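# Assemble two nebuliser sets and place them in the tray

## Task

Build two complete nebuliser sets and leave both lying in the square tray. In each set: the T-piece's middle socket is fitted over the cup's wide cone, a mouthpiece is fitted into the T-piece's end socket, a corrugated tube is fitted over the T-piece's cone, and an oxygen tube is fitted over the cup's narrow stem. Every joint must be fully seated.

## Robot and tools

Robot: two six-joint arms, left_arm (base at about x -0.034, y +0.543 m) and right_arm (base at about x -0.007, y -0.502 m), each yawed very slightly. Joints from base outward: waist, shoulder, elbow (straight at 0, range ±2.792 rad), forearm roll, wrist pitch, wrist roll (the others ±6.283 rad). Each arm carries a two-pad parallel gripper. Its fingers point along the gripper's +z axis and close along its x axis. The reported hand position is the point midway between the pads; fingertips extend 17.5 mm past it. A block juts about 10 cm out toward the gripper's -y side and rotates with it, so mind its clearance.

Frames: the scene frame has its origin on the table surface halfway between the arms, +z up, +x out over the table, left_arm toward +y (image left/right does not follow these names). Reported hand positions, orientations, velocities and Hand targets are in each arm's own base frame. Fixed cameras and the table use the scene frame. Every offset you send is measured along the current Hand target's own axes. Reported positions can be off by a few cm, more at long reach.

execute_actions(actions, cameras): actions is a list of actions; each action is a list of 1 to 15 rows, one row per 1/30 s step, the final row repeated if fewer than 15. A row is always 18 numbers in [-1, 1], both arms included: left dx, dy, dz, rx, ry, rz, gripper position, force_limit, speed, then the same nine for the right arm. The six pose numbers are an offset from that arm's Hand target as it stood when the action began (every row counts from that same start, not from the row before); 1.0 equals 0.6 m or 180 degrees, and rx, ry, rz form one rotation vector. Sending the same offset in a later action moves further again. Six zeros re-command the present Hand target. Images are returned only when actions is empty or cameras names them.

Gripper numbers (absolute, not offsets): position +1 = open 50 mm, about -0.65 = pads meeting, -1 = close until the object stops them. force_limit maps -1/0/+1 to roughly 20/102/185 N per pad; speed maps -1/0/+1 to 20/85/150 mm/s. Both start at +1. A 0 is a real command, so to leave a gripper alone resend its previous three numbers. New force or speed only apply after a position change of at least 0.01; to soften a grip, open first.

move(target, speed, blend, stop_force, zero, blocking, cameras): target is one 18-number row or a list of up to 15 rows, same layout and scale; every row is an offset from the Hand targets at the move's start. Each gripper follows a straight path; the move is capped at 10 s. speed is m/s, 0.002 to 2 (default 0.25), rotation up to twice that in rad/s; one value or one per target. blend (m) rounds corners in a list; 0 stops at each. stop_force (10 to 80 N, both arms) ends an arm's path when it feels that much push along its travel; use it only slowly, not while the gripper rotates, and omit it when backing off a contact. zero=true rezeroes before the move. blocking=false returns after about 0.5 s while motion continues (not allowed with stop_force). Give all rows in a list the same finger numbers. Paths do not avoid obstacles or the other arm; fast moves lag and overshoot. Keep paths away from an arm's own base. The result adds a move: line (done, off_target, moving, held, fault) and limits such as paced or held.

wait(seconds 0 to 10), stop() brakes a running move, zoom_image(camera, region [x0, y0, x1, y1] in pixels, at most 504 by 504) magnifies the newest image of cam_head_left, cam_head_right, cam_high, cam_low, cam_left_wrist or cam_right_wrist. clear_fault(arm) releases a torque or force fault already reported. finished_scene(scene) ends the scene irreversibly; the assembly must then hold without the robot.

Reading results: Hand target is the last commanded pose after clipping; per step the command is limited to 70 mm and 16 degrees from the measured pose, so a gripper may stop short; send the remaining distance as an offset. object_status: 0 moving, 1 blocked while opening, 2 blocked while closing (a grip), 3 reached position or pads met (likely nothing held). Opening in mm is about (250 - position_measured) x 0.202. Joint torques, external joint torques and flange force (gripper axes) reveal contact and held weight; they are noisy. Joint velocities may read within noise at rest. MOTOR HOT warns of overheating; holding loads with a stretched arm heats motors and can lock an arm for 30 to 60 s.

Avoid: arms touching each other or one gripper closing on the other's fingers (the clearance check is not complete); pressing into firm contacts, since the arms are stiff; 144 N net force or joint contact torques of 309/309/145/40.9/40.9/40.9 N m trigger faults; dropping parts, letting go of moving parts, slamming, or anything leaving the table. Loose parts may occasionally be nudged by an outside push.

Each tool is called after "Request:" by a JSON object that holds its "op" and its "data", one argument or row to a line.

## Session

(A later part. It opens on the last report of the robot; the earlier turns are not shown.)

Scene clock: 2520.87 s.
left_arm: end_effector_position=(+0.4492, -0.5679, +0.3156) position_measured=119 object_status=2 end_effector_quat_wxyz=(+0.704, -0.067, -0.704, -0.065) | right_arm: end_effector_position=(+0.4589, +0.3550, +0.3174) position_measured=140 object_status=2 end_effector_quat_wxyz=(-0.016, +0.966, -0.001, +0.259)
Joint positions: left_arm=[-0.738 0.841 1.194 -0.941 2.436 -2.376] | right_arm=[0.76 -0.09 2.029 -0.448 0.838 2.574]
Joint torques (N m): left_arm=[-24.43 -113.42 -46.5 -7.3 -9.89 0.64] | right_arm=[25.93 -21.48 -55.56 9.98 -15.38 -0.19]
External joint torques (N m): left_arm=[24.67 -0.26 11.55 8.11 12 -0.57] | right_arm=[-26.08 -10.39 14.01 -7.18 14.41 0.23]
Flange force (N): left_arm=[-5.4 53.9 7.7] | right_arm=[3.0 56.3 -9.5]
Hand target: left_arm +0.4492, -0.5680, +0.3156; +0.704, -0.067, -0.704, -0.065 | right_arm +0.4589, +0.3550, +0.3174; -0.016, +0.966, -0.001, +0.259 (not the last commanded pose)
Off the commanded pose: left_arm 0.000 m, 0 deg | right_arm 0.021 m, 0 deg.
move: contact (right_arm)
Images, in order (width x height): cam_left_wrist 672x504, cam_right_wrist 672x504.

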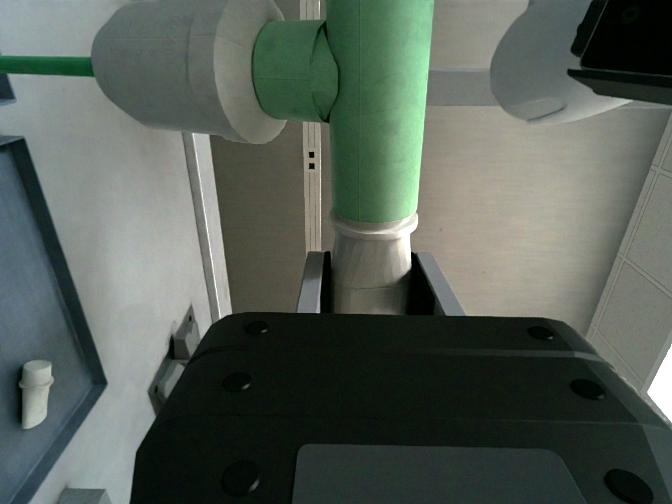

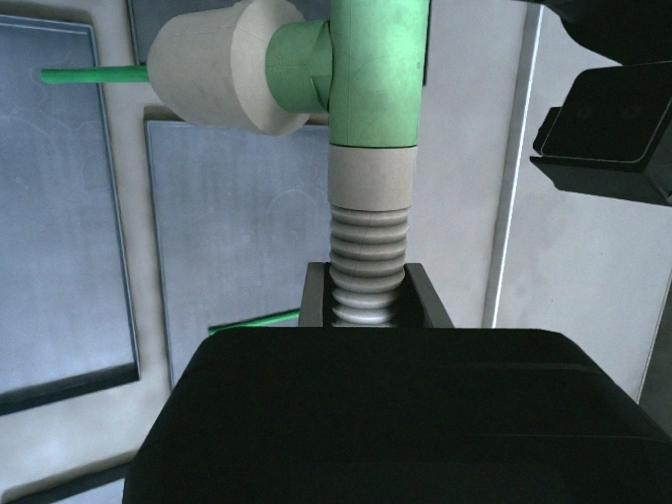

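Request:
{"op": "move", "data": {
  "target": [0,0,0,0,0,0,-1,-0.3,-0.6,-0.0009,-0.0333,0,0,0,0,-1,-0.2,-0.4],
  "speed": 0.016,
  "stop_force": 40,
  "cameras": ["cam_right_wrist", "cam_left_wrist"]
}}

Request:
{"op": "zoom_image", "data": {
  "camera": "cam_left_wrist",
  "region": [310, 180, 440, 270]
}}

Request:
{"op": "zoom_image", "data": {
  "camera": "cam_right_wrist",
  "region": [306, 110, 436, 220]
}}

Scene clock: 2535.20 s.
left_arm: end_effector_position=(+0.4492, -0.5680, +0.3156) position_measured=119 object_status=2 end_effector_quat_wxyz=(+0.704, -0.067, -0.704, -0.065) | right_arm: end_effector_position=(+0.4587, +0.3607, +0.3174) position_measured=140 object_status=2 end_effector_quat_wxyz=(-0.016, +0.966, -0.001, +0.258)
Joint positions: left_arm=[-0.738 0.841 1.194 -0.941 2.436 -2.376] | right_arm=[0.769 -0.083 2.022 -0.452 0.842 2.585]
Joint torques (N m): left_arm=[-44.41 -106.56 -53.6 -12.59 -20.06 0.5] | right_arm=[48.15 -18.85 -70.8 15.16 -27.27 -0.39]
External joint torques (N m): left_arm=[44.01 -6.98 18.67 13.37 22.16 -0.42] | right_arm=[-48.26 -13.74 29.35 -12.38 26.33 0.42]
Flange force (N): left_arm=[-2.7 97.7 16.6] | right_arm=[5.0 101.6 -8.4]
Hand target: left_arm +0.4492, -0.5680, +0.3156; +0.704, -0.067, -0.704, -0.065 | right_arm +0.4587, +0.3607, +0.3174; -0.016, +0.966, -0.001, +0.258 (not the last commanded pose)
Off the commanded pose: left_arm 0.000 m, 0 deg | right_arm 0.014 m, 0 deg.
move: contact (right_arm)
Images, in order (width x height): cam_left_wrist 672x504, cam_right_wrist 672x504.

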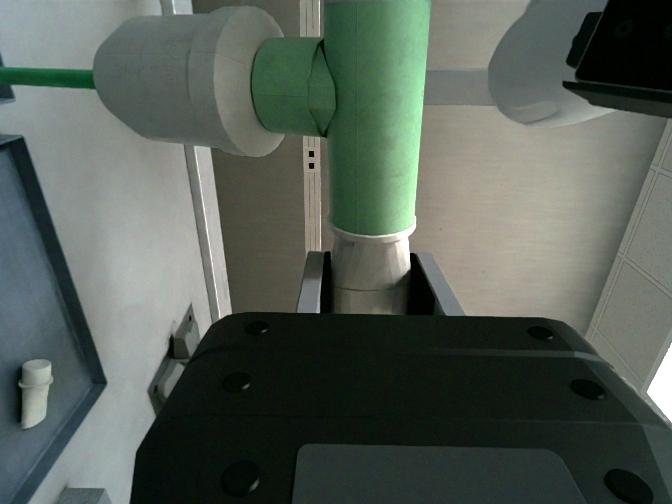

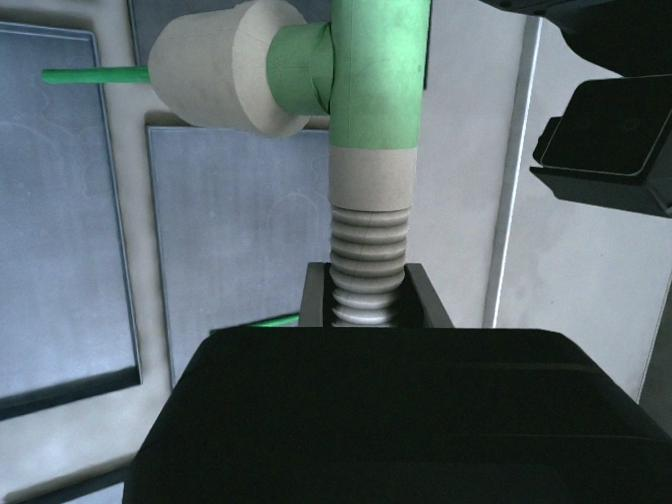

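Scaled by 3.877 from the camera's 672x504 image, which has a finer 960x720 frame.

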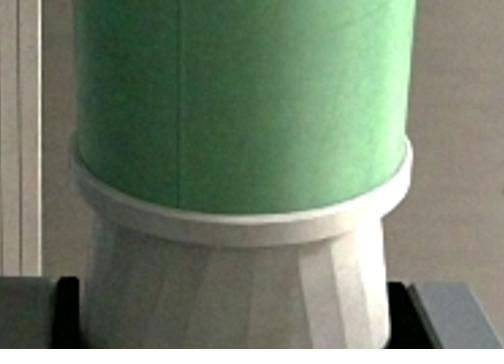

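Scaled by 3.877 from the camera's 672x504 image, which has a finer 960x720 frame.

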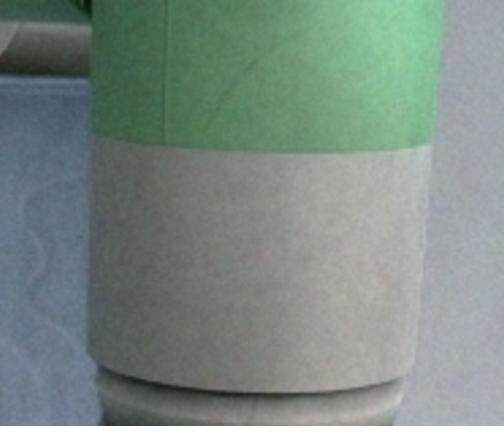

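Request:
{"op": "move", "data": {
  "target": [
    [0,0,0,0,0,0,-1,-0.3,-0.6,0,0.0015,0,0,0,0,-1,-0.2,-0.4],
    [0,0,0,0,0,0,1,-0.3,-0.6,0,0.0015,0,0,0,0,-1,-0.2,-0.4],
    [0,0,-0.15,0,0,0,1,-0.3,-0.6,0,0.0015,0,0,0,0,-1,-0.2,-0.4],
    [0.1767,0.7882,0.0292,0,0,0,1,-0.3,-0.6,0.0367,-0.0678,-0.0582,0.1221,-0.1382,-0.488,-1,-0.2,-0.4],
    [0.1767,0.7882,0.0292,0,0,0,1,-0.3,-0.6,0.0435,-0.4253,0.0752,-0.2578,0.016,0.9654,-1,-0.2,-0.4]
  ],
  "speed": [0.05,0.1,0.2,0.5,0.5],
  "blend": [0,0,0.02,0.03,0],
  "cameras": ["cam_right_wrist", "cam_head_left", "cam_low", "cam_head_right"]
}}

Scene clock: 2561.33 s.
left_arm: end_effector_position=(+0.5198, -0.0998, +0.4207) position_measured=3 object_status=3 end_effector_quat_wxyz=(+0.704, -0.067, -0.704, -0.065) | right_arm: end_effector_position=(+0.5022, +0.6168, +0.2994) position_measured=140 object_status=2 end_effector_quat_wxyz=(+0.000, +0.000, +1.000, +0.000)
Joint positions: left_arm=[-0.231 0.55 1.504 -0.094 2.655 -1.652] | right_arm=[0.844 0.416 1.389 -0.001 1.336 -0.726]
Joint torques (N m): left_arm=[1.54 -92.91 -35.52 3.85 2.64 -0.06] | right_arm=[-2.06 -85.24 -41.68 3.95 0.23 -0.01]
External joint torques (N m): left_arm=[-2.04 2.7 0.17 -0.22 0.38 0.14] | right_arm=[2.24 -0.68 -1 0.27 -0.18 0.01]
Flange force (N): left_arm=[-1.6 -2.7 -3.7] | right_arm=[1.4 2.8 -1.3]
Hand target: left_arm +0.5198, -0.0998, +0.4207; +0.704, -0.067, -0.704, -0.065 | right_arm +0.5022, +0.6169, +0.2994; +0.000, +0.000, +1.000, +0.000
Off the commanded pose: left_arm 0.000 m, 0 deg | right_arm 0.000 m, 0 deg.
move: done
Images, in order (width x height): cam_head_left 672x504, cam_head_right 672x504, cam_low 672x504, cam_right_wrist 672x504.

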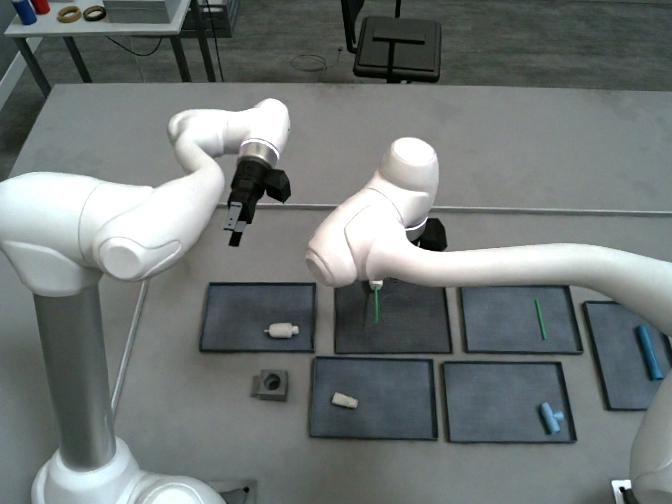

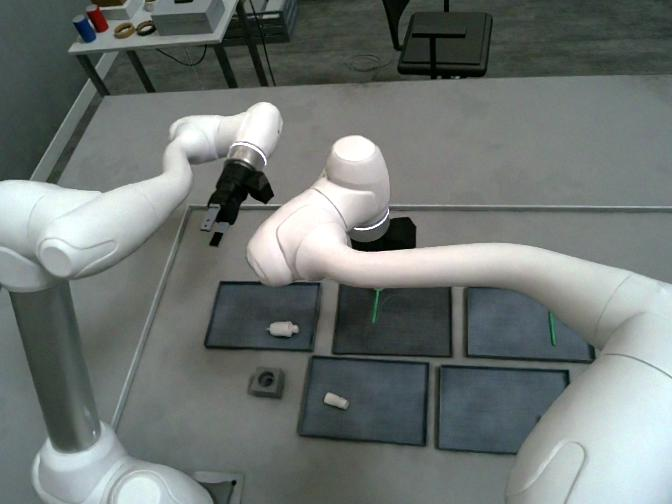

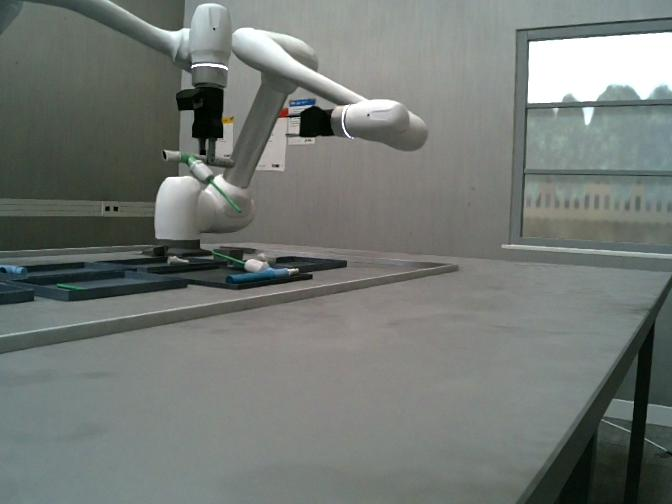

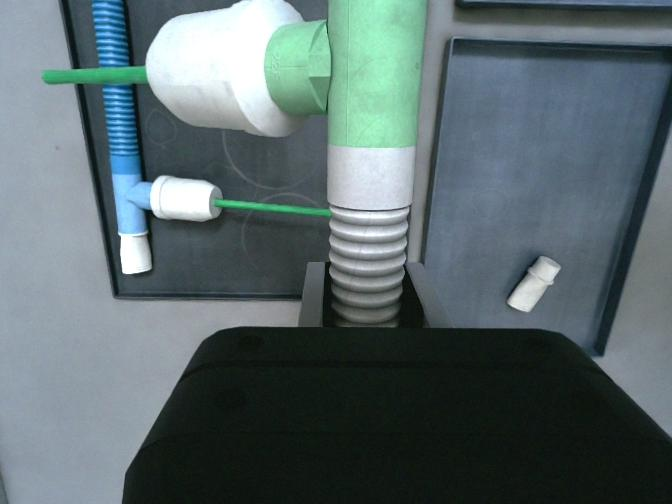

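Request:
{"op": "zoom_image", "data": {
  "camera": "cam_right_wrist",
  "region": [270, 130, 470, 330]
}}

Scaled by 2.520 from the camera's 672x504 image, which has a finer 960x720 frame.

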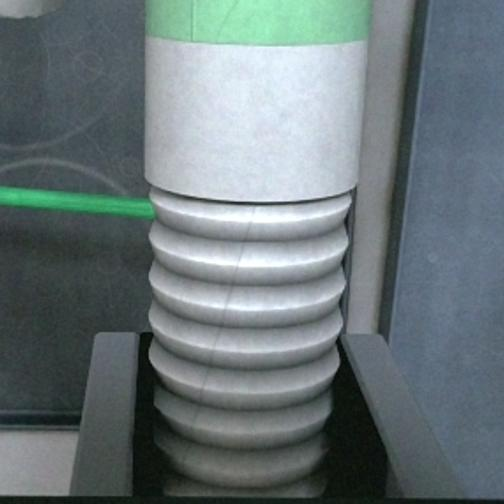

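Request:
{"op": "move", "data": {
  "target": [
    [0,0,0,0,0,0,1,-0.3,-0.6,0.0378,0.0052,0.249,0,-0.1444,0,-1,-0.2,-0.4],
    [0,0,0,0,0,0,1,-0.3,-0.6,0.0378,0.0052,0.4073,0,-0.1444,0,-1,-0.2,-0.4]
  ],
  "speed": [0.25,0.2],
  "blend": [0.03,0],
  "cameras": ["cam_right_wrist", "cam_low", "cam_head_right"]
}}

Request:
{"op": "zoom_image", "data": {
  "camera": "cam_low",
  "region": [150, 170, 350, 300]
}}

Scene clock: 2599.23 s.
left_arm: end_effector_position=(+0.5198, -0.0998, +0.4207) position_measured=3 object_status=3 end_effector_quat_wxyz=(+0.704, -0.067, -0.704, -0.065) | right_arm: end_effector_position=(+0.4797, +0.6200, +0.0550) position_measured=140 object_status=2 end_effector_quat_wxyz=(+0.225, +0.000, +0.974, +0.000)
Joint positions: left_arm=[-0.231 0.55 1.504 -0.094 2.655 -1.652] | right_arm=[1.006 0.507 1.808 -0.637 0.674 -0.091]
Joint torques (N m): left_arm=[1.49 -93.01 -35.53 3.9 2.63 -0.06] | right_arm=[-2.09 -81.82 -30.41 1.53 0.11 -0.05]
External joint torques (N m): left_arm=[-1.97 2.79 0.23 -0.27 0.4 0.13] | right_arm=[1.79 -1.15 -0.74 0.18 -0.16 0.01]
Flange force (N): left_arm=[-1.6 -2.8 -3.7] | right_arm=[1.1 1.4 -2.3]
Hand target: left_arm +0.5198, -0.0998, +0.4207; +0.704, -0.067, -0.704, -0.065 | right_arm +0.4797, +0.6200, +0.0550; +0.225, +0.000, +0.974, +0.000
Off the commanded pose: left_arm 0.000 m, 0 deg | right_arm 0.000 m, 0 deg.
move: done
Images, in order (width x height): cam_head_right 672x504, cam_low 672x504, cam_right_wrist 672x504.

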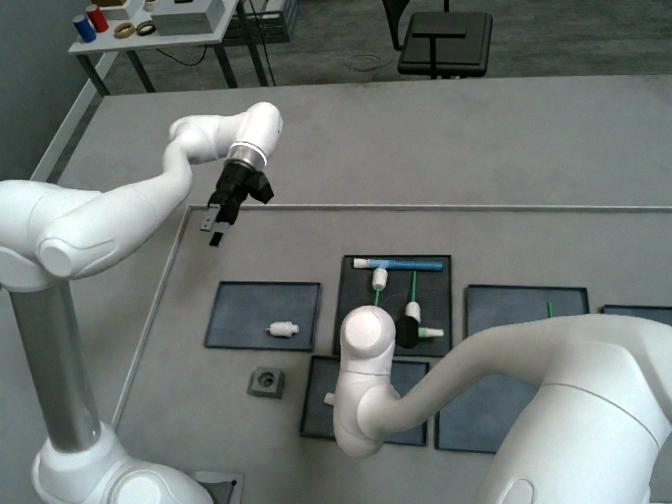

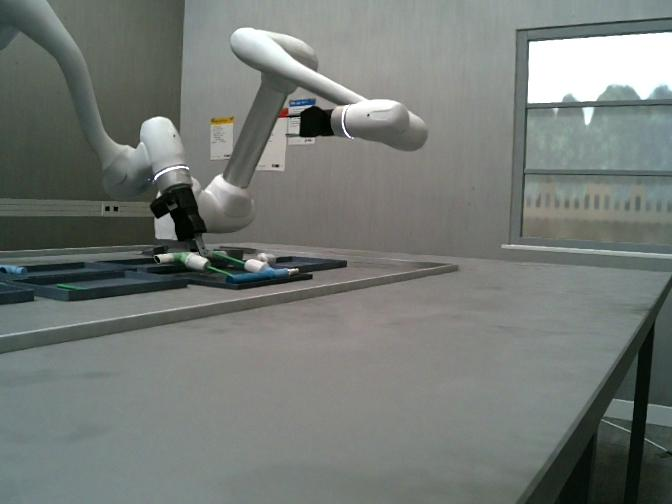

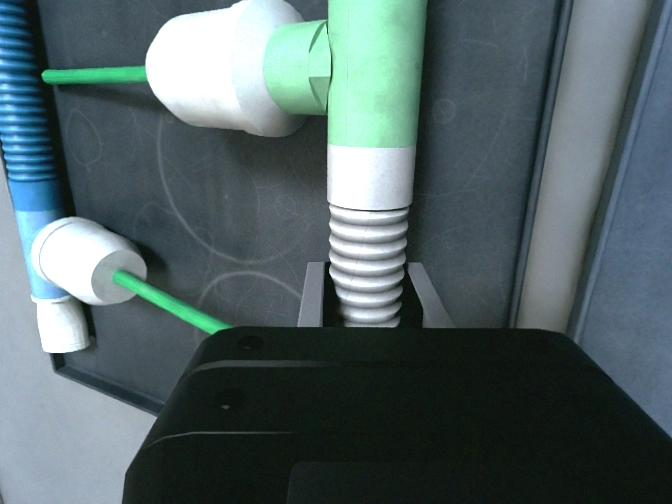

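Scaled by 2.520 from the camera's 672x504 image, which has a finer 960x720 frame.

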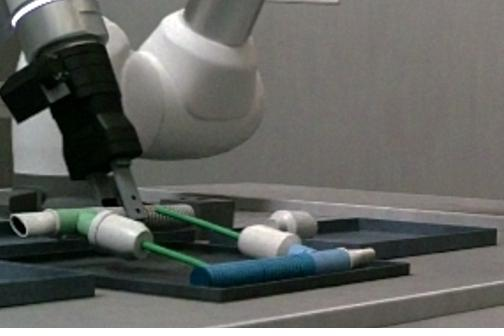

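Request:
{"op": "move", "data": {
  "target": [
    [0,0,0,0,0,0,1,-0.3,-0.6,0.0073,0,0.015,0,0,0,-1,-0.2,-0.4],
    [0,0,0,0,0,0,1,-0.3,-0.6,0.0183,0,0.0375,0,0,0,-1,-0.2,-0.4]
  ],
  "speed": [0.05,0.01],
  "stop_force": 10,
  "cameras": ["cam_right_wrist", "cam_low", "cam_head_right"]
}}

Request:
{"op": "zoom_image", "data": {
  "camera": "cam_low",
  "region": [140, 220, 320, 300]
}}

Request:
{"op": "zoom_image", "data": {
  "camera": "cam_head_right",
  "region": [330, 240, 460, 360]
}}

Scene clock: 2609.63 s.
left_arm: end_effector_position=(+0.5198, -0.0998, +0.4207) position_measured=3 object_status=3 end_effector_quat_wxyz=(+0.704, -0.067, -0.704, -0.065) | right_arm: end_effector_position=(+0.4798, +0.6200, +0.0401) position_measured=140 object_status=2 end_effector_quat_wxyz=(+0.225, +0.000, +0.974, +0.000)
Joint positions: left_arm=[-0.231 0.55 1.504 -0.094 2.655 -1.652] | right_arm=[1.006 0.524 1.815 -0.655 0.655 -0.068]
Joint torques (N m): left_arm=[1.5 -93.09 -35.64 3.92 2.63 -0.1] | right_arm=[-3.46 -74.49 -24.1 3.02 0.28 0.41]
External joint torques (N m): left_arm=[-1.74 2.83 0.33 -0.29 0.4 0.18] | right_arm=[3.44 -9.29 -6.27 -1.38 -0.3 -0.44]
Flange force (N): left_arm=[-1.8 -2.4 -3.5] | right_arm=[-2.7 3.4 -12.1]
Hand target: left_arm +0.5198, -0.0998, +0.4207; +0.704, -0.067, -0.704, -0.065 | right_arm +0.4798, +0.6200, +0.0402; +0.225, +0.000, +0.974, +0.000 (not the last commanded pose)
Off the commanded pose: left_arm 0.000 m, 0 deg | right_arm 0.010 m, 0 deg.
move: contact (right_arm); path passed 1 of 2 targets
Images, in order (width x height): cam_head_right 672x504, cam_low 672x504, cam_right_wrist 672x504.

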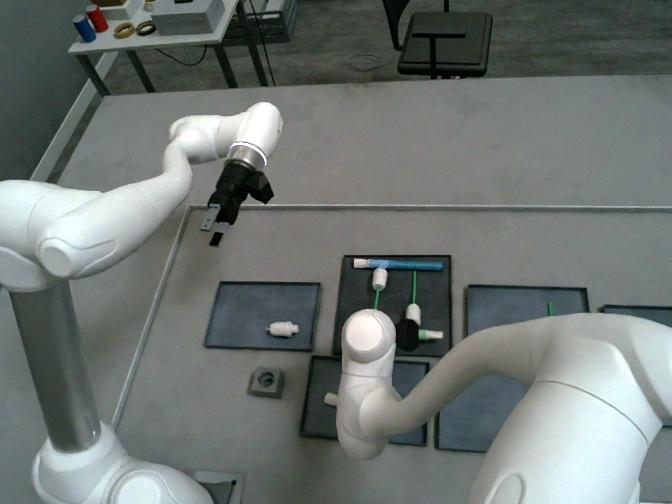

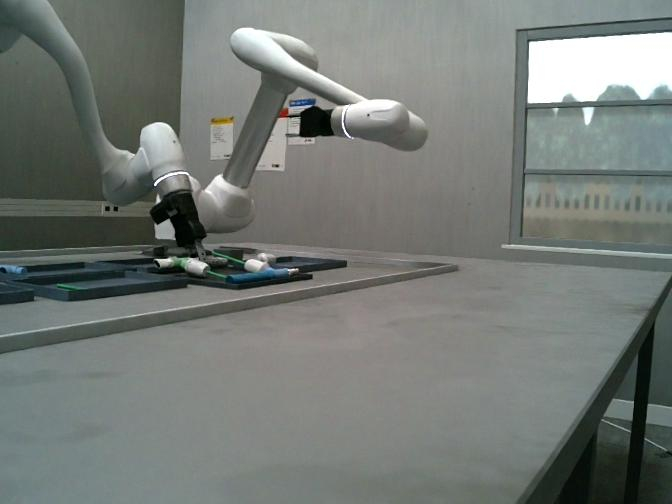

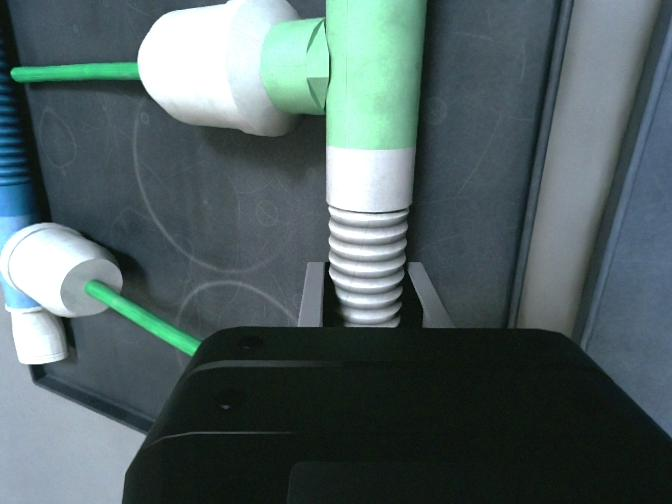

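Scaled by 2.800 from the camera's 672x504 image, which has a finer 960x720 frame.

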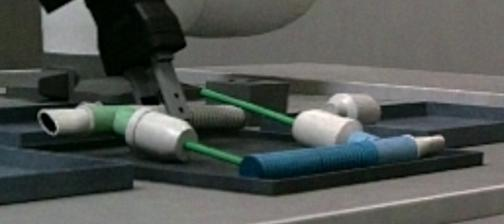

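Scaled by 3.877 from the camera's 672x504 image, which has a finer 960x720 frame.

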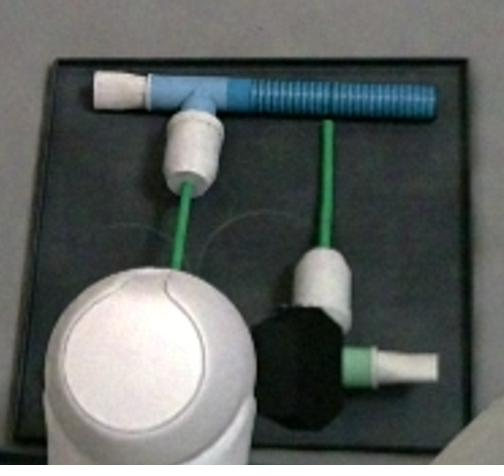

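Request:
{"op": "move", "data": {
  "target": [0,0,0,0,0,0,1,-0.3,-0.6,0.0052,0,0.0215,0,0.1444,0,-1,-0.2,-0.4],
  "speed": 0.06,
  "cameras": ["cam_right_wrist", "cam_low", "cam_head_right"]
}}

Request:
{"op": "zoom_image", "data": {
  "camera": "cam_low",
  "region": [140, 220, 320, 300]
}}

Request:
{"op": "zoom_image", "data": {
  "camera": "cam_head_right",
  "region": [330, 240, 460, 360]
}}

Scene clock: 2624.73 s.
left_arm: end_effector_position=(+0.5198, -0.0998, +0.4207) position_measured=3 object_status=3 end_effector_quat_wxyz=(+0.704, -0.067, -0.704, -0.065) | right_arm: end_effector_position=(+0.4826, +0.6200, +0.0272) position_measured=140 object_status=2 end_effector_quat_wxyz=(+0.001, +0.000, +1.000, +0.000)
Joint positions: left_arm=[-0.231 0.55 1.504 -0.094 2.655 -1.652] | right_arm=[0.866 0.595 1.648 -0.001 0.897 -0.705]
Joint torques (N m): left_arm=[1.67 -92.83 -35.53 3.89 2.62 -0.1] | right_arm=[0.8 -52.05 -15.13 4.45 -1.37 -0.24]
External joint torques (N m): left_arm=[-1.96 2.47 0.13 -0.24 0.41 0.18] | right_arm=[-0.94 -42.04 -19.24 -1.07 1.41 0.24]
Flange force (N): left_arm=[-1.3 -2.6 -3.5] | right_arm=[4.2 -7.0 -53.7]
Hand target: left_arm +0.5198, -0.0998, +0.4207; +0.704, -0.067, -0.704, -0.065 | right_arm +0.4826, +0.6200, +0.0272; +0.001, +0.000, +1.000, +0.000
Off the commanded pose: left_arm 0.000 m, 0 deg | right_arm 0.000 m, 0 deg.
move: done
Images, in order (width x height): cam_head_right 672x504, cam_low 672x504, cam_right_wrist 672x504.

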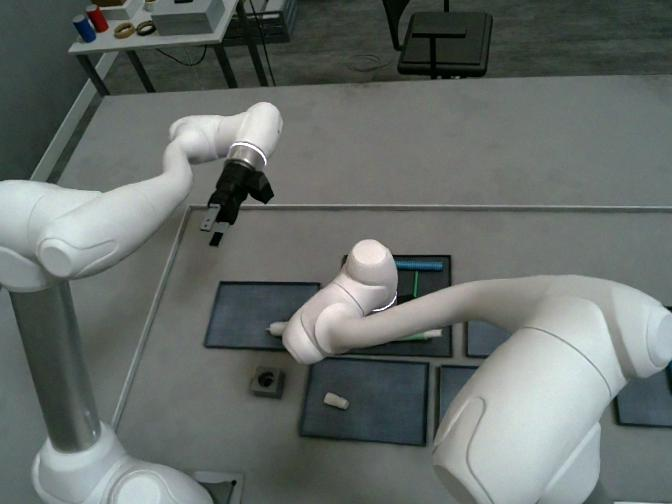

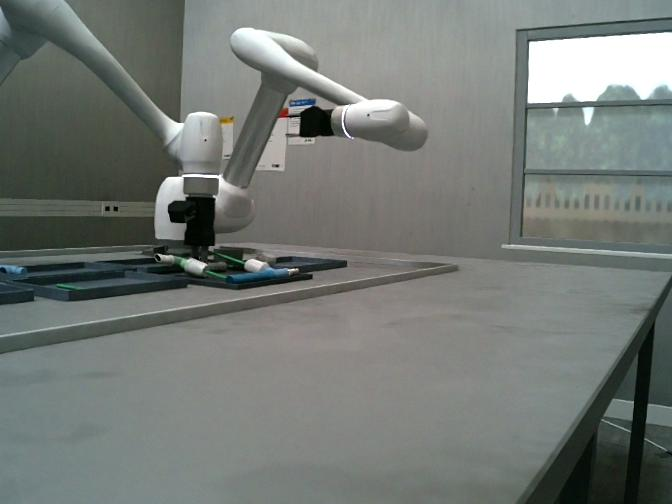

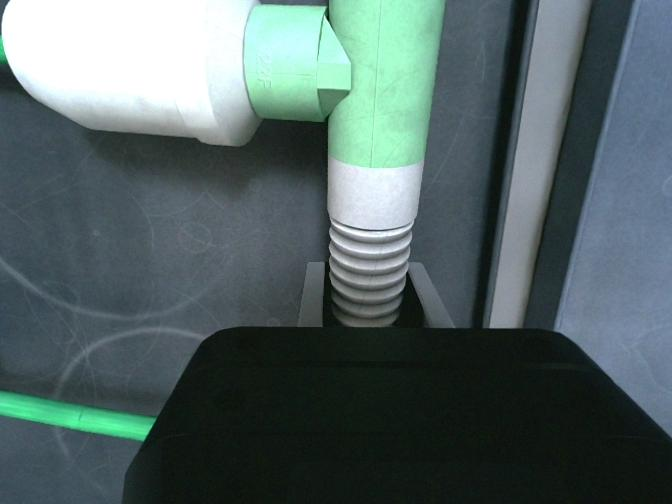

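Scaled by 2.800 from the camera's 672x504 image, which has a finer 960x720 frame.

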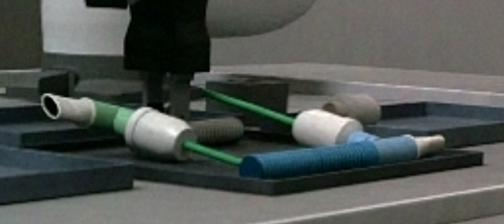

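Scaled by 3.877 from the camera's 672x504 image, which has a finer 960x720 frame.

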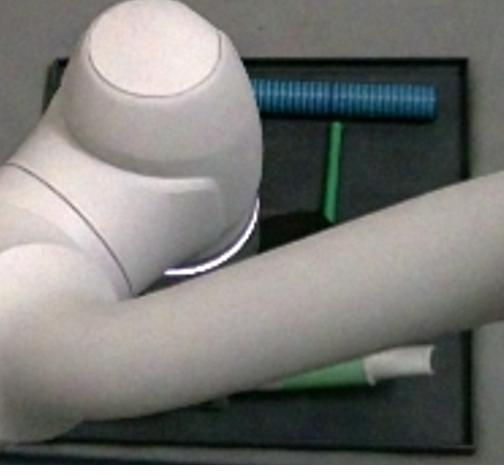

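Request:
{"op": "move", "data": {
  "target": [0,0,0,0,0,0,1,-0.3,-0.6,0.0052,0,-0.006,0,-0.1,0,-1,-0.2,-0.4],
  "speed": 0.08,
  "cameras": ["cam_right_wrist", "cam_low"]
}}

Request:
{"op": "zoom_image", "data": {
  "camera": "cam_low",
  "region": [140, 220, 320, 300]
}}

Scene clock: 2674.40 s.
left_arm: end_effector_position=(+0.5198, -0.0998, +0.4207) position_measured=3 object_status=3 end_effector_quat_wxyz=(+0.704, -0.067, -0.704, -0.065) | right_arm: end_effector_position=(+0.4795, +0.6200, +0.0308) position_measured=140 object_status=2 end_effector_quat_wxyz=(+0.157, +0.000, +0.988, +0.000)
Joint positions: left_arm=[-0.231 0.55 1.504 -0.094 2.655 -1.652] | right_arm=[0.963 0.54 1.771 -0.412 0.688 -0.307]
Joint torques (N m): left_arm=[1.55 -93.06 -35.57 3.9 2.65 -0.08] | right_arm=[-2.32 -85.96 -30.8 2.12 -0.04 -0.03]
External joint torques (N m): left_arm=[-2.01 3.02 0.35 -0.27 0.37 0.15] | right_arm=[2.02 -0.63 -0.91 0.22 -0.18 0.01]
Flange force (N): left_arm=[-2.0 -2.8 -3.7] | right_arm=[1.2 2.5 -1.5]
Hand target: left_arm +0.5198, -0.0998, +0.4207; +0.704, -0.067, -0.704, -0.065 | right_arm +0.4795, +0.6200, +0.0308; +0.157, +0.000, +0.988, +0.000
Off the commanded pose: left_arm 0.000 m, 0 deg | right_arm 0.000 m, 0 deg.
move: done
Images, in order (width x height): cam_low 672x504, cam_right_wrist 672x504.

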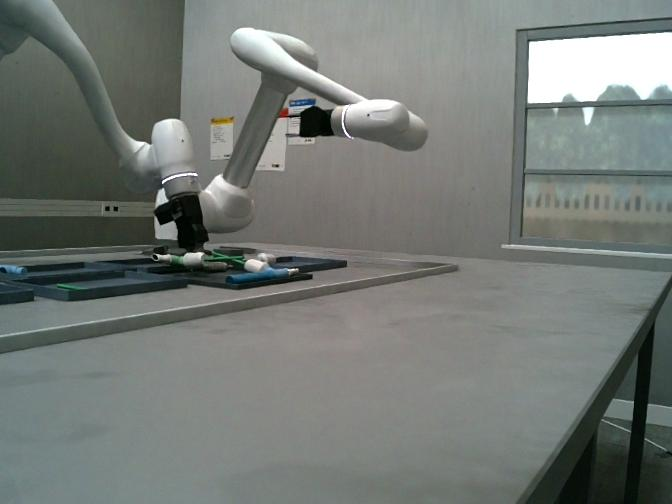

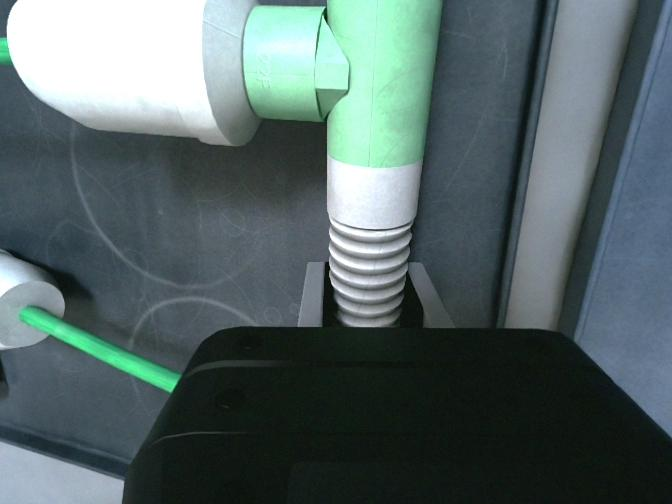

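Scaled by 2.800 from the camera's 672x504 image, which has a finer 960x720 frame.

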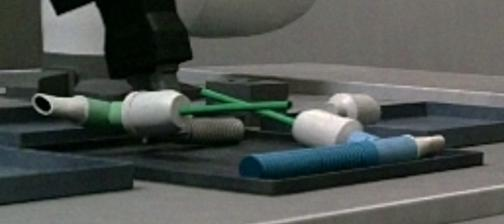

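Request:
{"op": "zoom_image", "data": {
  "camera": "cam_right_wrist",
  "region": [230, 0, 470, 330]
}}

Scaled by 1.527 from the camera's 672x504 image, which has a finer 960x720 frame.

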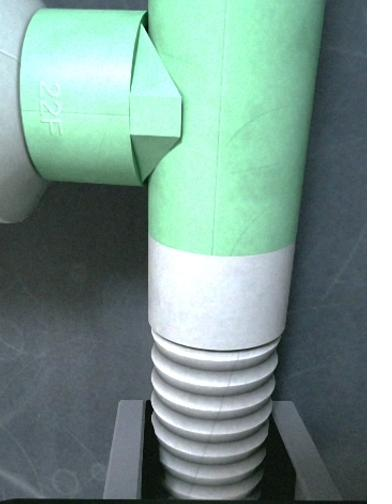

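Request:
{"op": "move", "data": {
  "target": [0,0,0,0,0,0,1,-0.3,-0.6,-0.0031,0,0.005,0,0.089,0,-1,-0.2,-0.4],
  "speed": 0.08
}}

Scene clock: 2700.73 s.
left_arm: end_effector_position=(+0.5198, -0.0998, +0.4207) position_measured=3 object_status=3 end_effector_quat_wxyz=(+0.704, -0.067, -0.704, -0.065) | right_arm: end_effector_position=(+0.4822, +0.6200, +0.0285) position_measured=140 object_status=2 end_effector_quat_wxyz=(+0.018, +0.000, +1.000, +0.000)
Joint positions: left_arm=[-0.231 0.55 1.504 -0.094 2.655 -1.652] | right_arm=[0.876 0.586 1.662 -0.036 0.871 -0.672]
Joint torques (N m): left_arm=[1.54 -93.17 -35.48 3.88 2.64 -0.09] | right_arm=[-2.13 -92.36 -33.02 3.07 0.2 0.01]
External joint torques (N m): left_arm=[-2.26 3.23 0.23 -0.26 0.38 0.16] | right_arm=[1.99 -1.48 -1.39 0.25 -0.22 -0.02]
Flange force (N): left_arm=[-2.0 -3.0 -4.3] | right_arm=[1.2 2.4 -1.9]
Hand target: left_arm +0.5198, -0.0998, +0.4207; +0.704, -0.067, -0.704, -0.065 | right_arm +0.4822, +0.6200, +0.0285; +0.018, +0.000, +1.000, +0.000
Off the commanded pose: left_arm 0.000 m, 0 deg | right_arm 0.000 m, 0 deg.
move: done

Request:
{"op": "move", "data": {
  "target": [0,0,0,0,0,0,1,-0.3,-0.6,0.0004,0,0.01,0,0,0,-1,-0.2,-0.4],
  "speed": 0.01,
  "stop_force": 10,
  "cameras": ["cam_low", "cam_right_wrist"]
}}

Request:
{"op": "zoom_image", "data": {
  "camera": "cam_low",
  "region": [140, 220, 320, 300]
}}

Scene clock: 2705.70 s.
left_arm: end_effector_position=(+0.5198, -0.0998, +0.4207) position_measured=3 object_status=3 end_effector_quat_wxyz=(+0.704, -0.067, -0.704, -0.065) | right_arm: end_effector_position=(+0.4824, +0.6203, +0.0273) position_measured=140 object_status=2 end_effector_quat_wxyz=(+0.018, +0.000, +1.000, +0.000)
Joint positions: left_arm=[-0.231 0.55 1.504 -0.094 2.655 -1.652] | right_arm=[0.876 0.587 1.663 -0.036 0.869 -0.672]
Joint torques (N m): left_arm=[1.41 -93.06 -35.44 3.88 2.67 -0.07] | right_arm=[-1.38 -74.12 -25.25 3.43 -0.62 -0.04]
External joint torques (N m): left_arm=[-1.28 3.13 0.27 -0.25 0.34 0.14] | right_arm=[1.26 -19.48 -8.98 -0.13 0.6 0.03]
Flange force (N): left_arm=[-2.0 -1.9 -4.1] | right_arm=[2.6 -1.9 -25.1]
Hand target: left_arm +0.5198, -0.0998, +0.4207; +0.704, -0.067, -0.704, -0.065 | right_arm +0.4824, +0.6203, +0.0273; +0.018, +0.000, +1.000, +0.000 (not the last commanded pose)
Off the commanded pose: left_arm 0.000 m, 0 deg | right_arm 0.005 m, 0 deg.
move: contact (right_arm)
Images, in order (width x height): cam_low 672x504, cam_right_wrist 672x504.

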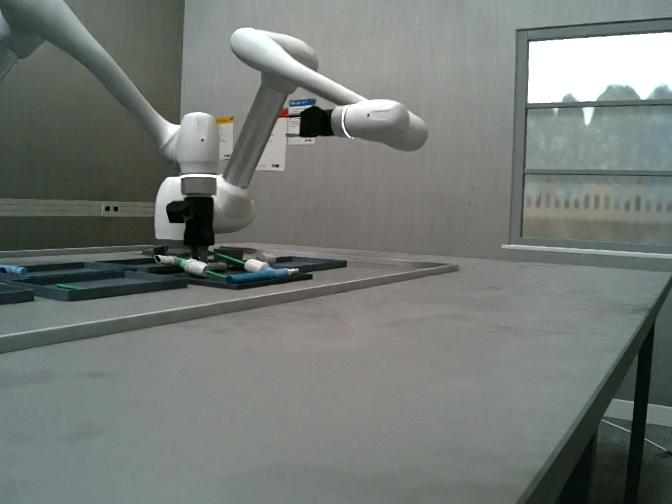

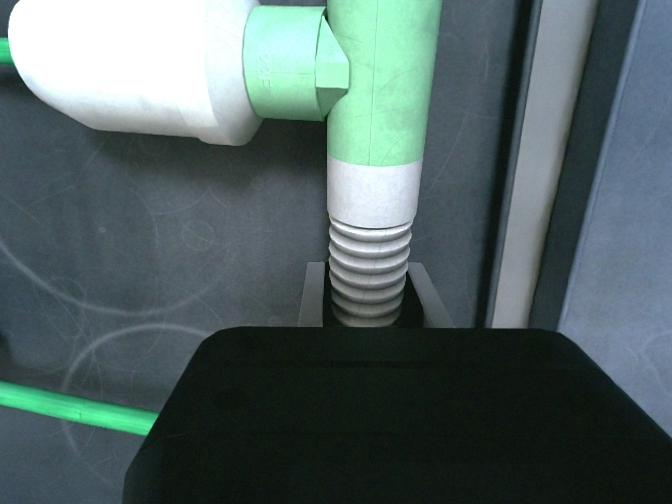

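Scaled by 2.800 from the camera's 672x504 image, which has a finer 960x720 frame.

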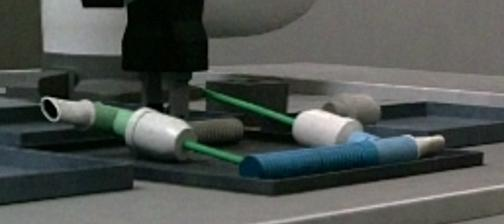

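Request:
{"op": "move", "data": {
  "target": [
    [0,0,0,0,0,0,1,-0.3,-0.6,0,0,-0.001,0,0,0,-1,-0.2,-0.4],
    [0,0,0,0,0,0,1,-0.3,-0.6,0,0,-0.001,0,0,0,0.3,-0.2,-1],
    [0,0,0,0,0,0,1,-0.3,-0.6,0,0,-0.05,0,0,0,0.3,-0.2,-1],
    [0,0,0,0,0,0,1,-0.3,-0.6,0,0,-0.3,0,0,0,0.3,-0.2,-1]
  ],
  "speed": [0.02,0.05,0.06,0.2],
  "blend": [0,0,0.01,0],
  "cameras": ["cam_low", "cam_right_wrist", "cam_head_right", "cam_head_left"]
}}

Request:
{"op": "zoom_image", "data": {
  "camera": "cam_low",
  "region": [140, 220, 320, 300]
}}

Request:
{"op": "zoom_image", "data": {
  "camera": "cam_head_right",
  "region": [330, 240, 460, 360]
}}

Scene clock: 2714.77 s.
left_arm: end_effector_position=(+0.5198, -0.0998, +0.4207) position_measured=3 object_status=3 end_effector_quat_wxyz=(+0.704, -0.067, -0.704, -0.065) | right_arm: end_effector_position=(+0.4759, +0.6202, +0.2072) position_measured=107 object_status=3 end_effector_quat_wxyz=(+0.018, +0.000, +1.000, +0.000)
Joint positions: left_arm=[-0.231 0.55 1.504 -0.094 2.655 -1.652] | right_arm=[0.882 0.432 1.539 -0.03 1.147 -0.677]
Joint torques (N m): left_arm=[1.63 -93.23 -35.49 3.9 2.62 -0.03] | right_arm=[-2.02 -84.14 -39.32 3.73 0.16 0]
External joint torques (N m): left_arm=[-1.61 3.14 0.28 -0.27 0.4 0.11] | right_arm=[1.87 -1.44 -1.2 0.17 -0.17 0]
Flange force (N): left_arm=[-1.9 -2.4 -4.1] | right_arm=[1.5 1.9 -1.9]
Hand target: left_arm +0.5198, -0.0998, +0.4207; +0.704, -0.067, -0.704, -0.065 | right_arm +0.4759, +0.6202, +0.2072; +0.018, +0.000, +1.000, +0.000
Off the commanded pose: left_arm 0.000 m, 0 deg | right_arm 0.000 m, 0 deg.
move: done
Images, in order (width x height): cam_head_left 672x504, cam_head_right 672x504, cam_low 672x504, cam_right_wrist 672x504.

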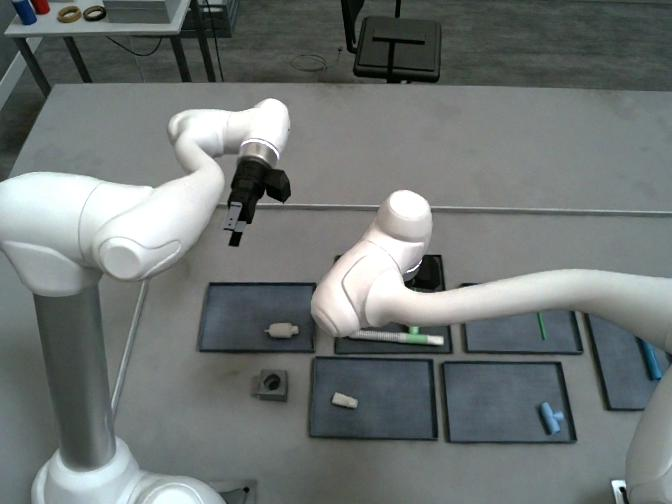

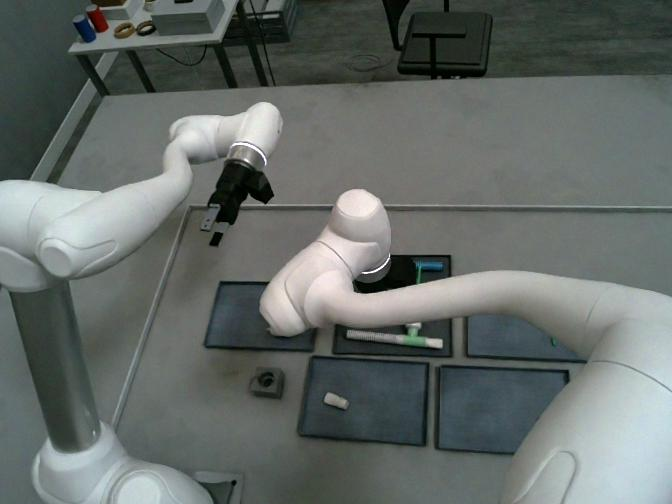

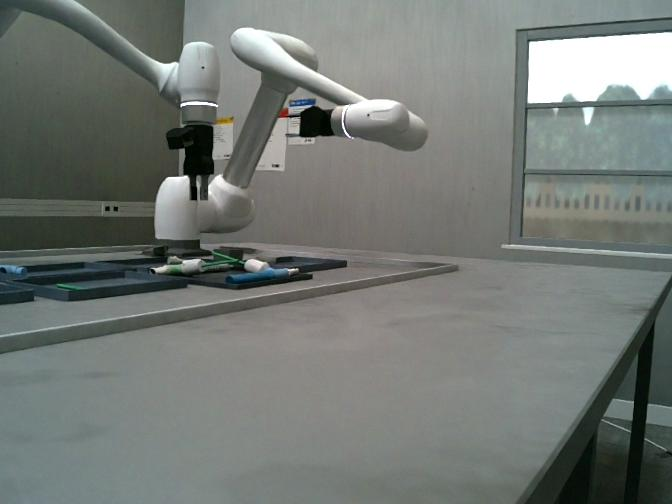

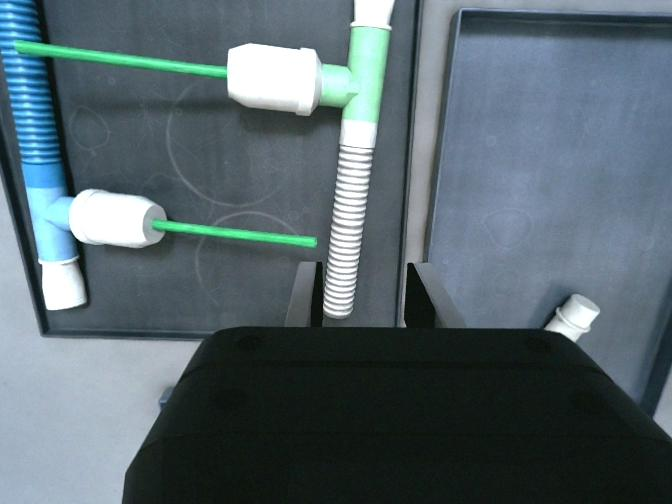

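Scaled by 2.800 from the camera's 672x504 image, which has a finer 960x720 frame.

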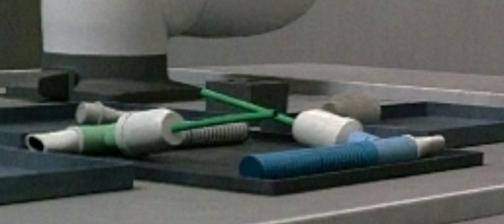

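Scaled by 3.877 from the camera's 672x504 image, which has a finer 960x720 frame.

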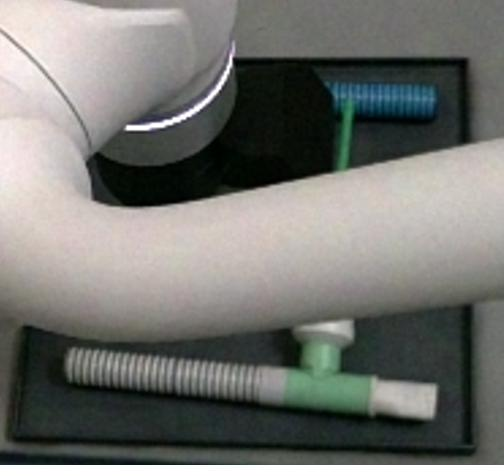

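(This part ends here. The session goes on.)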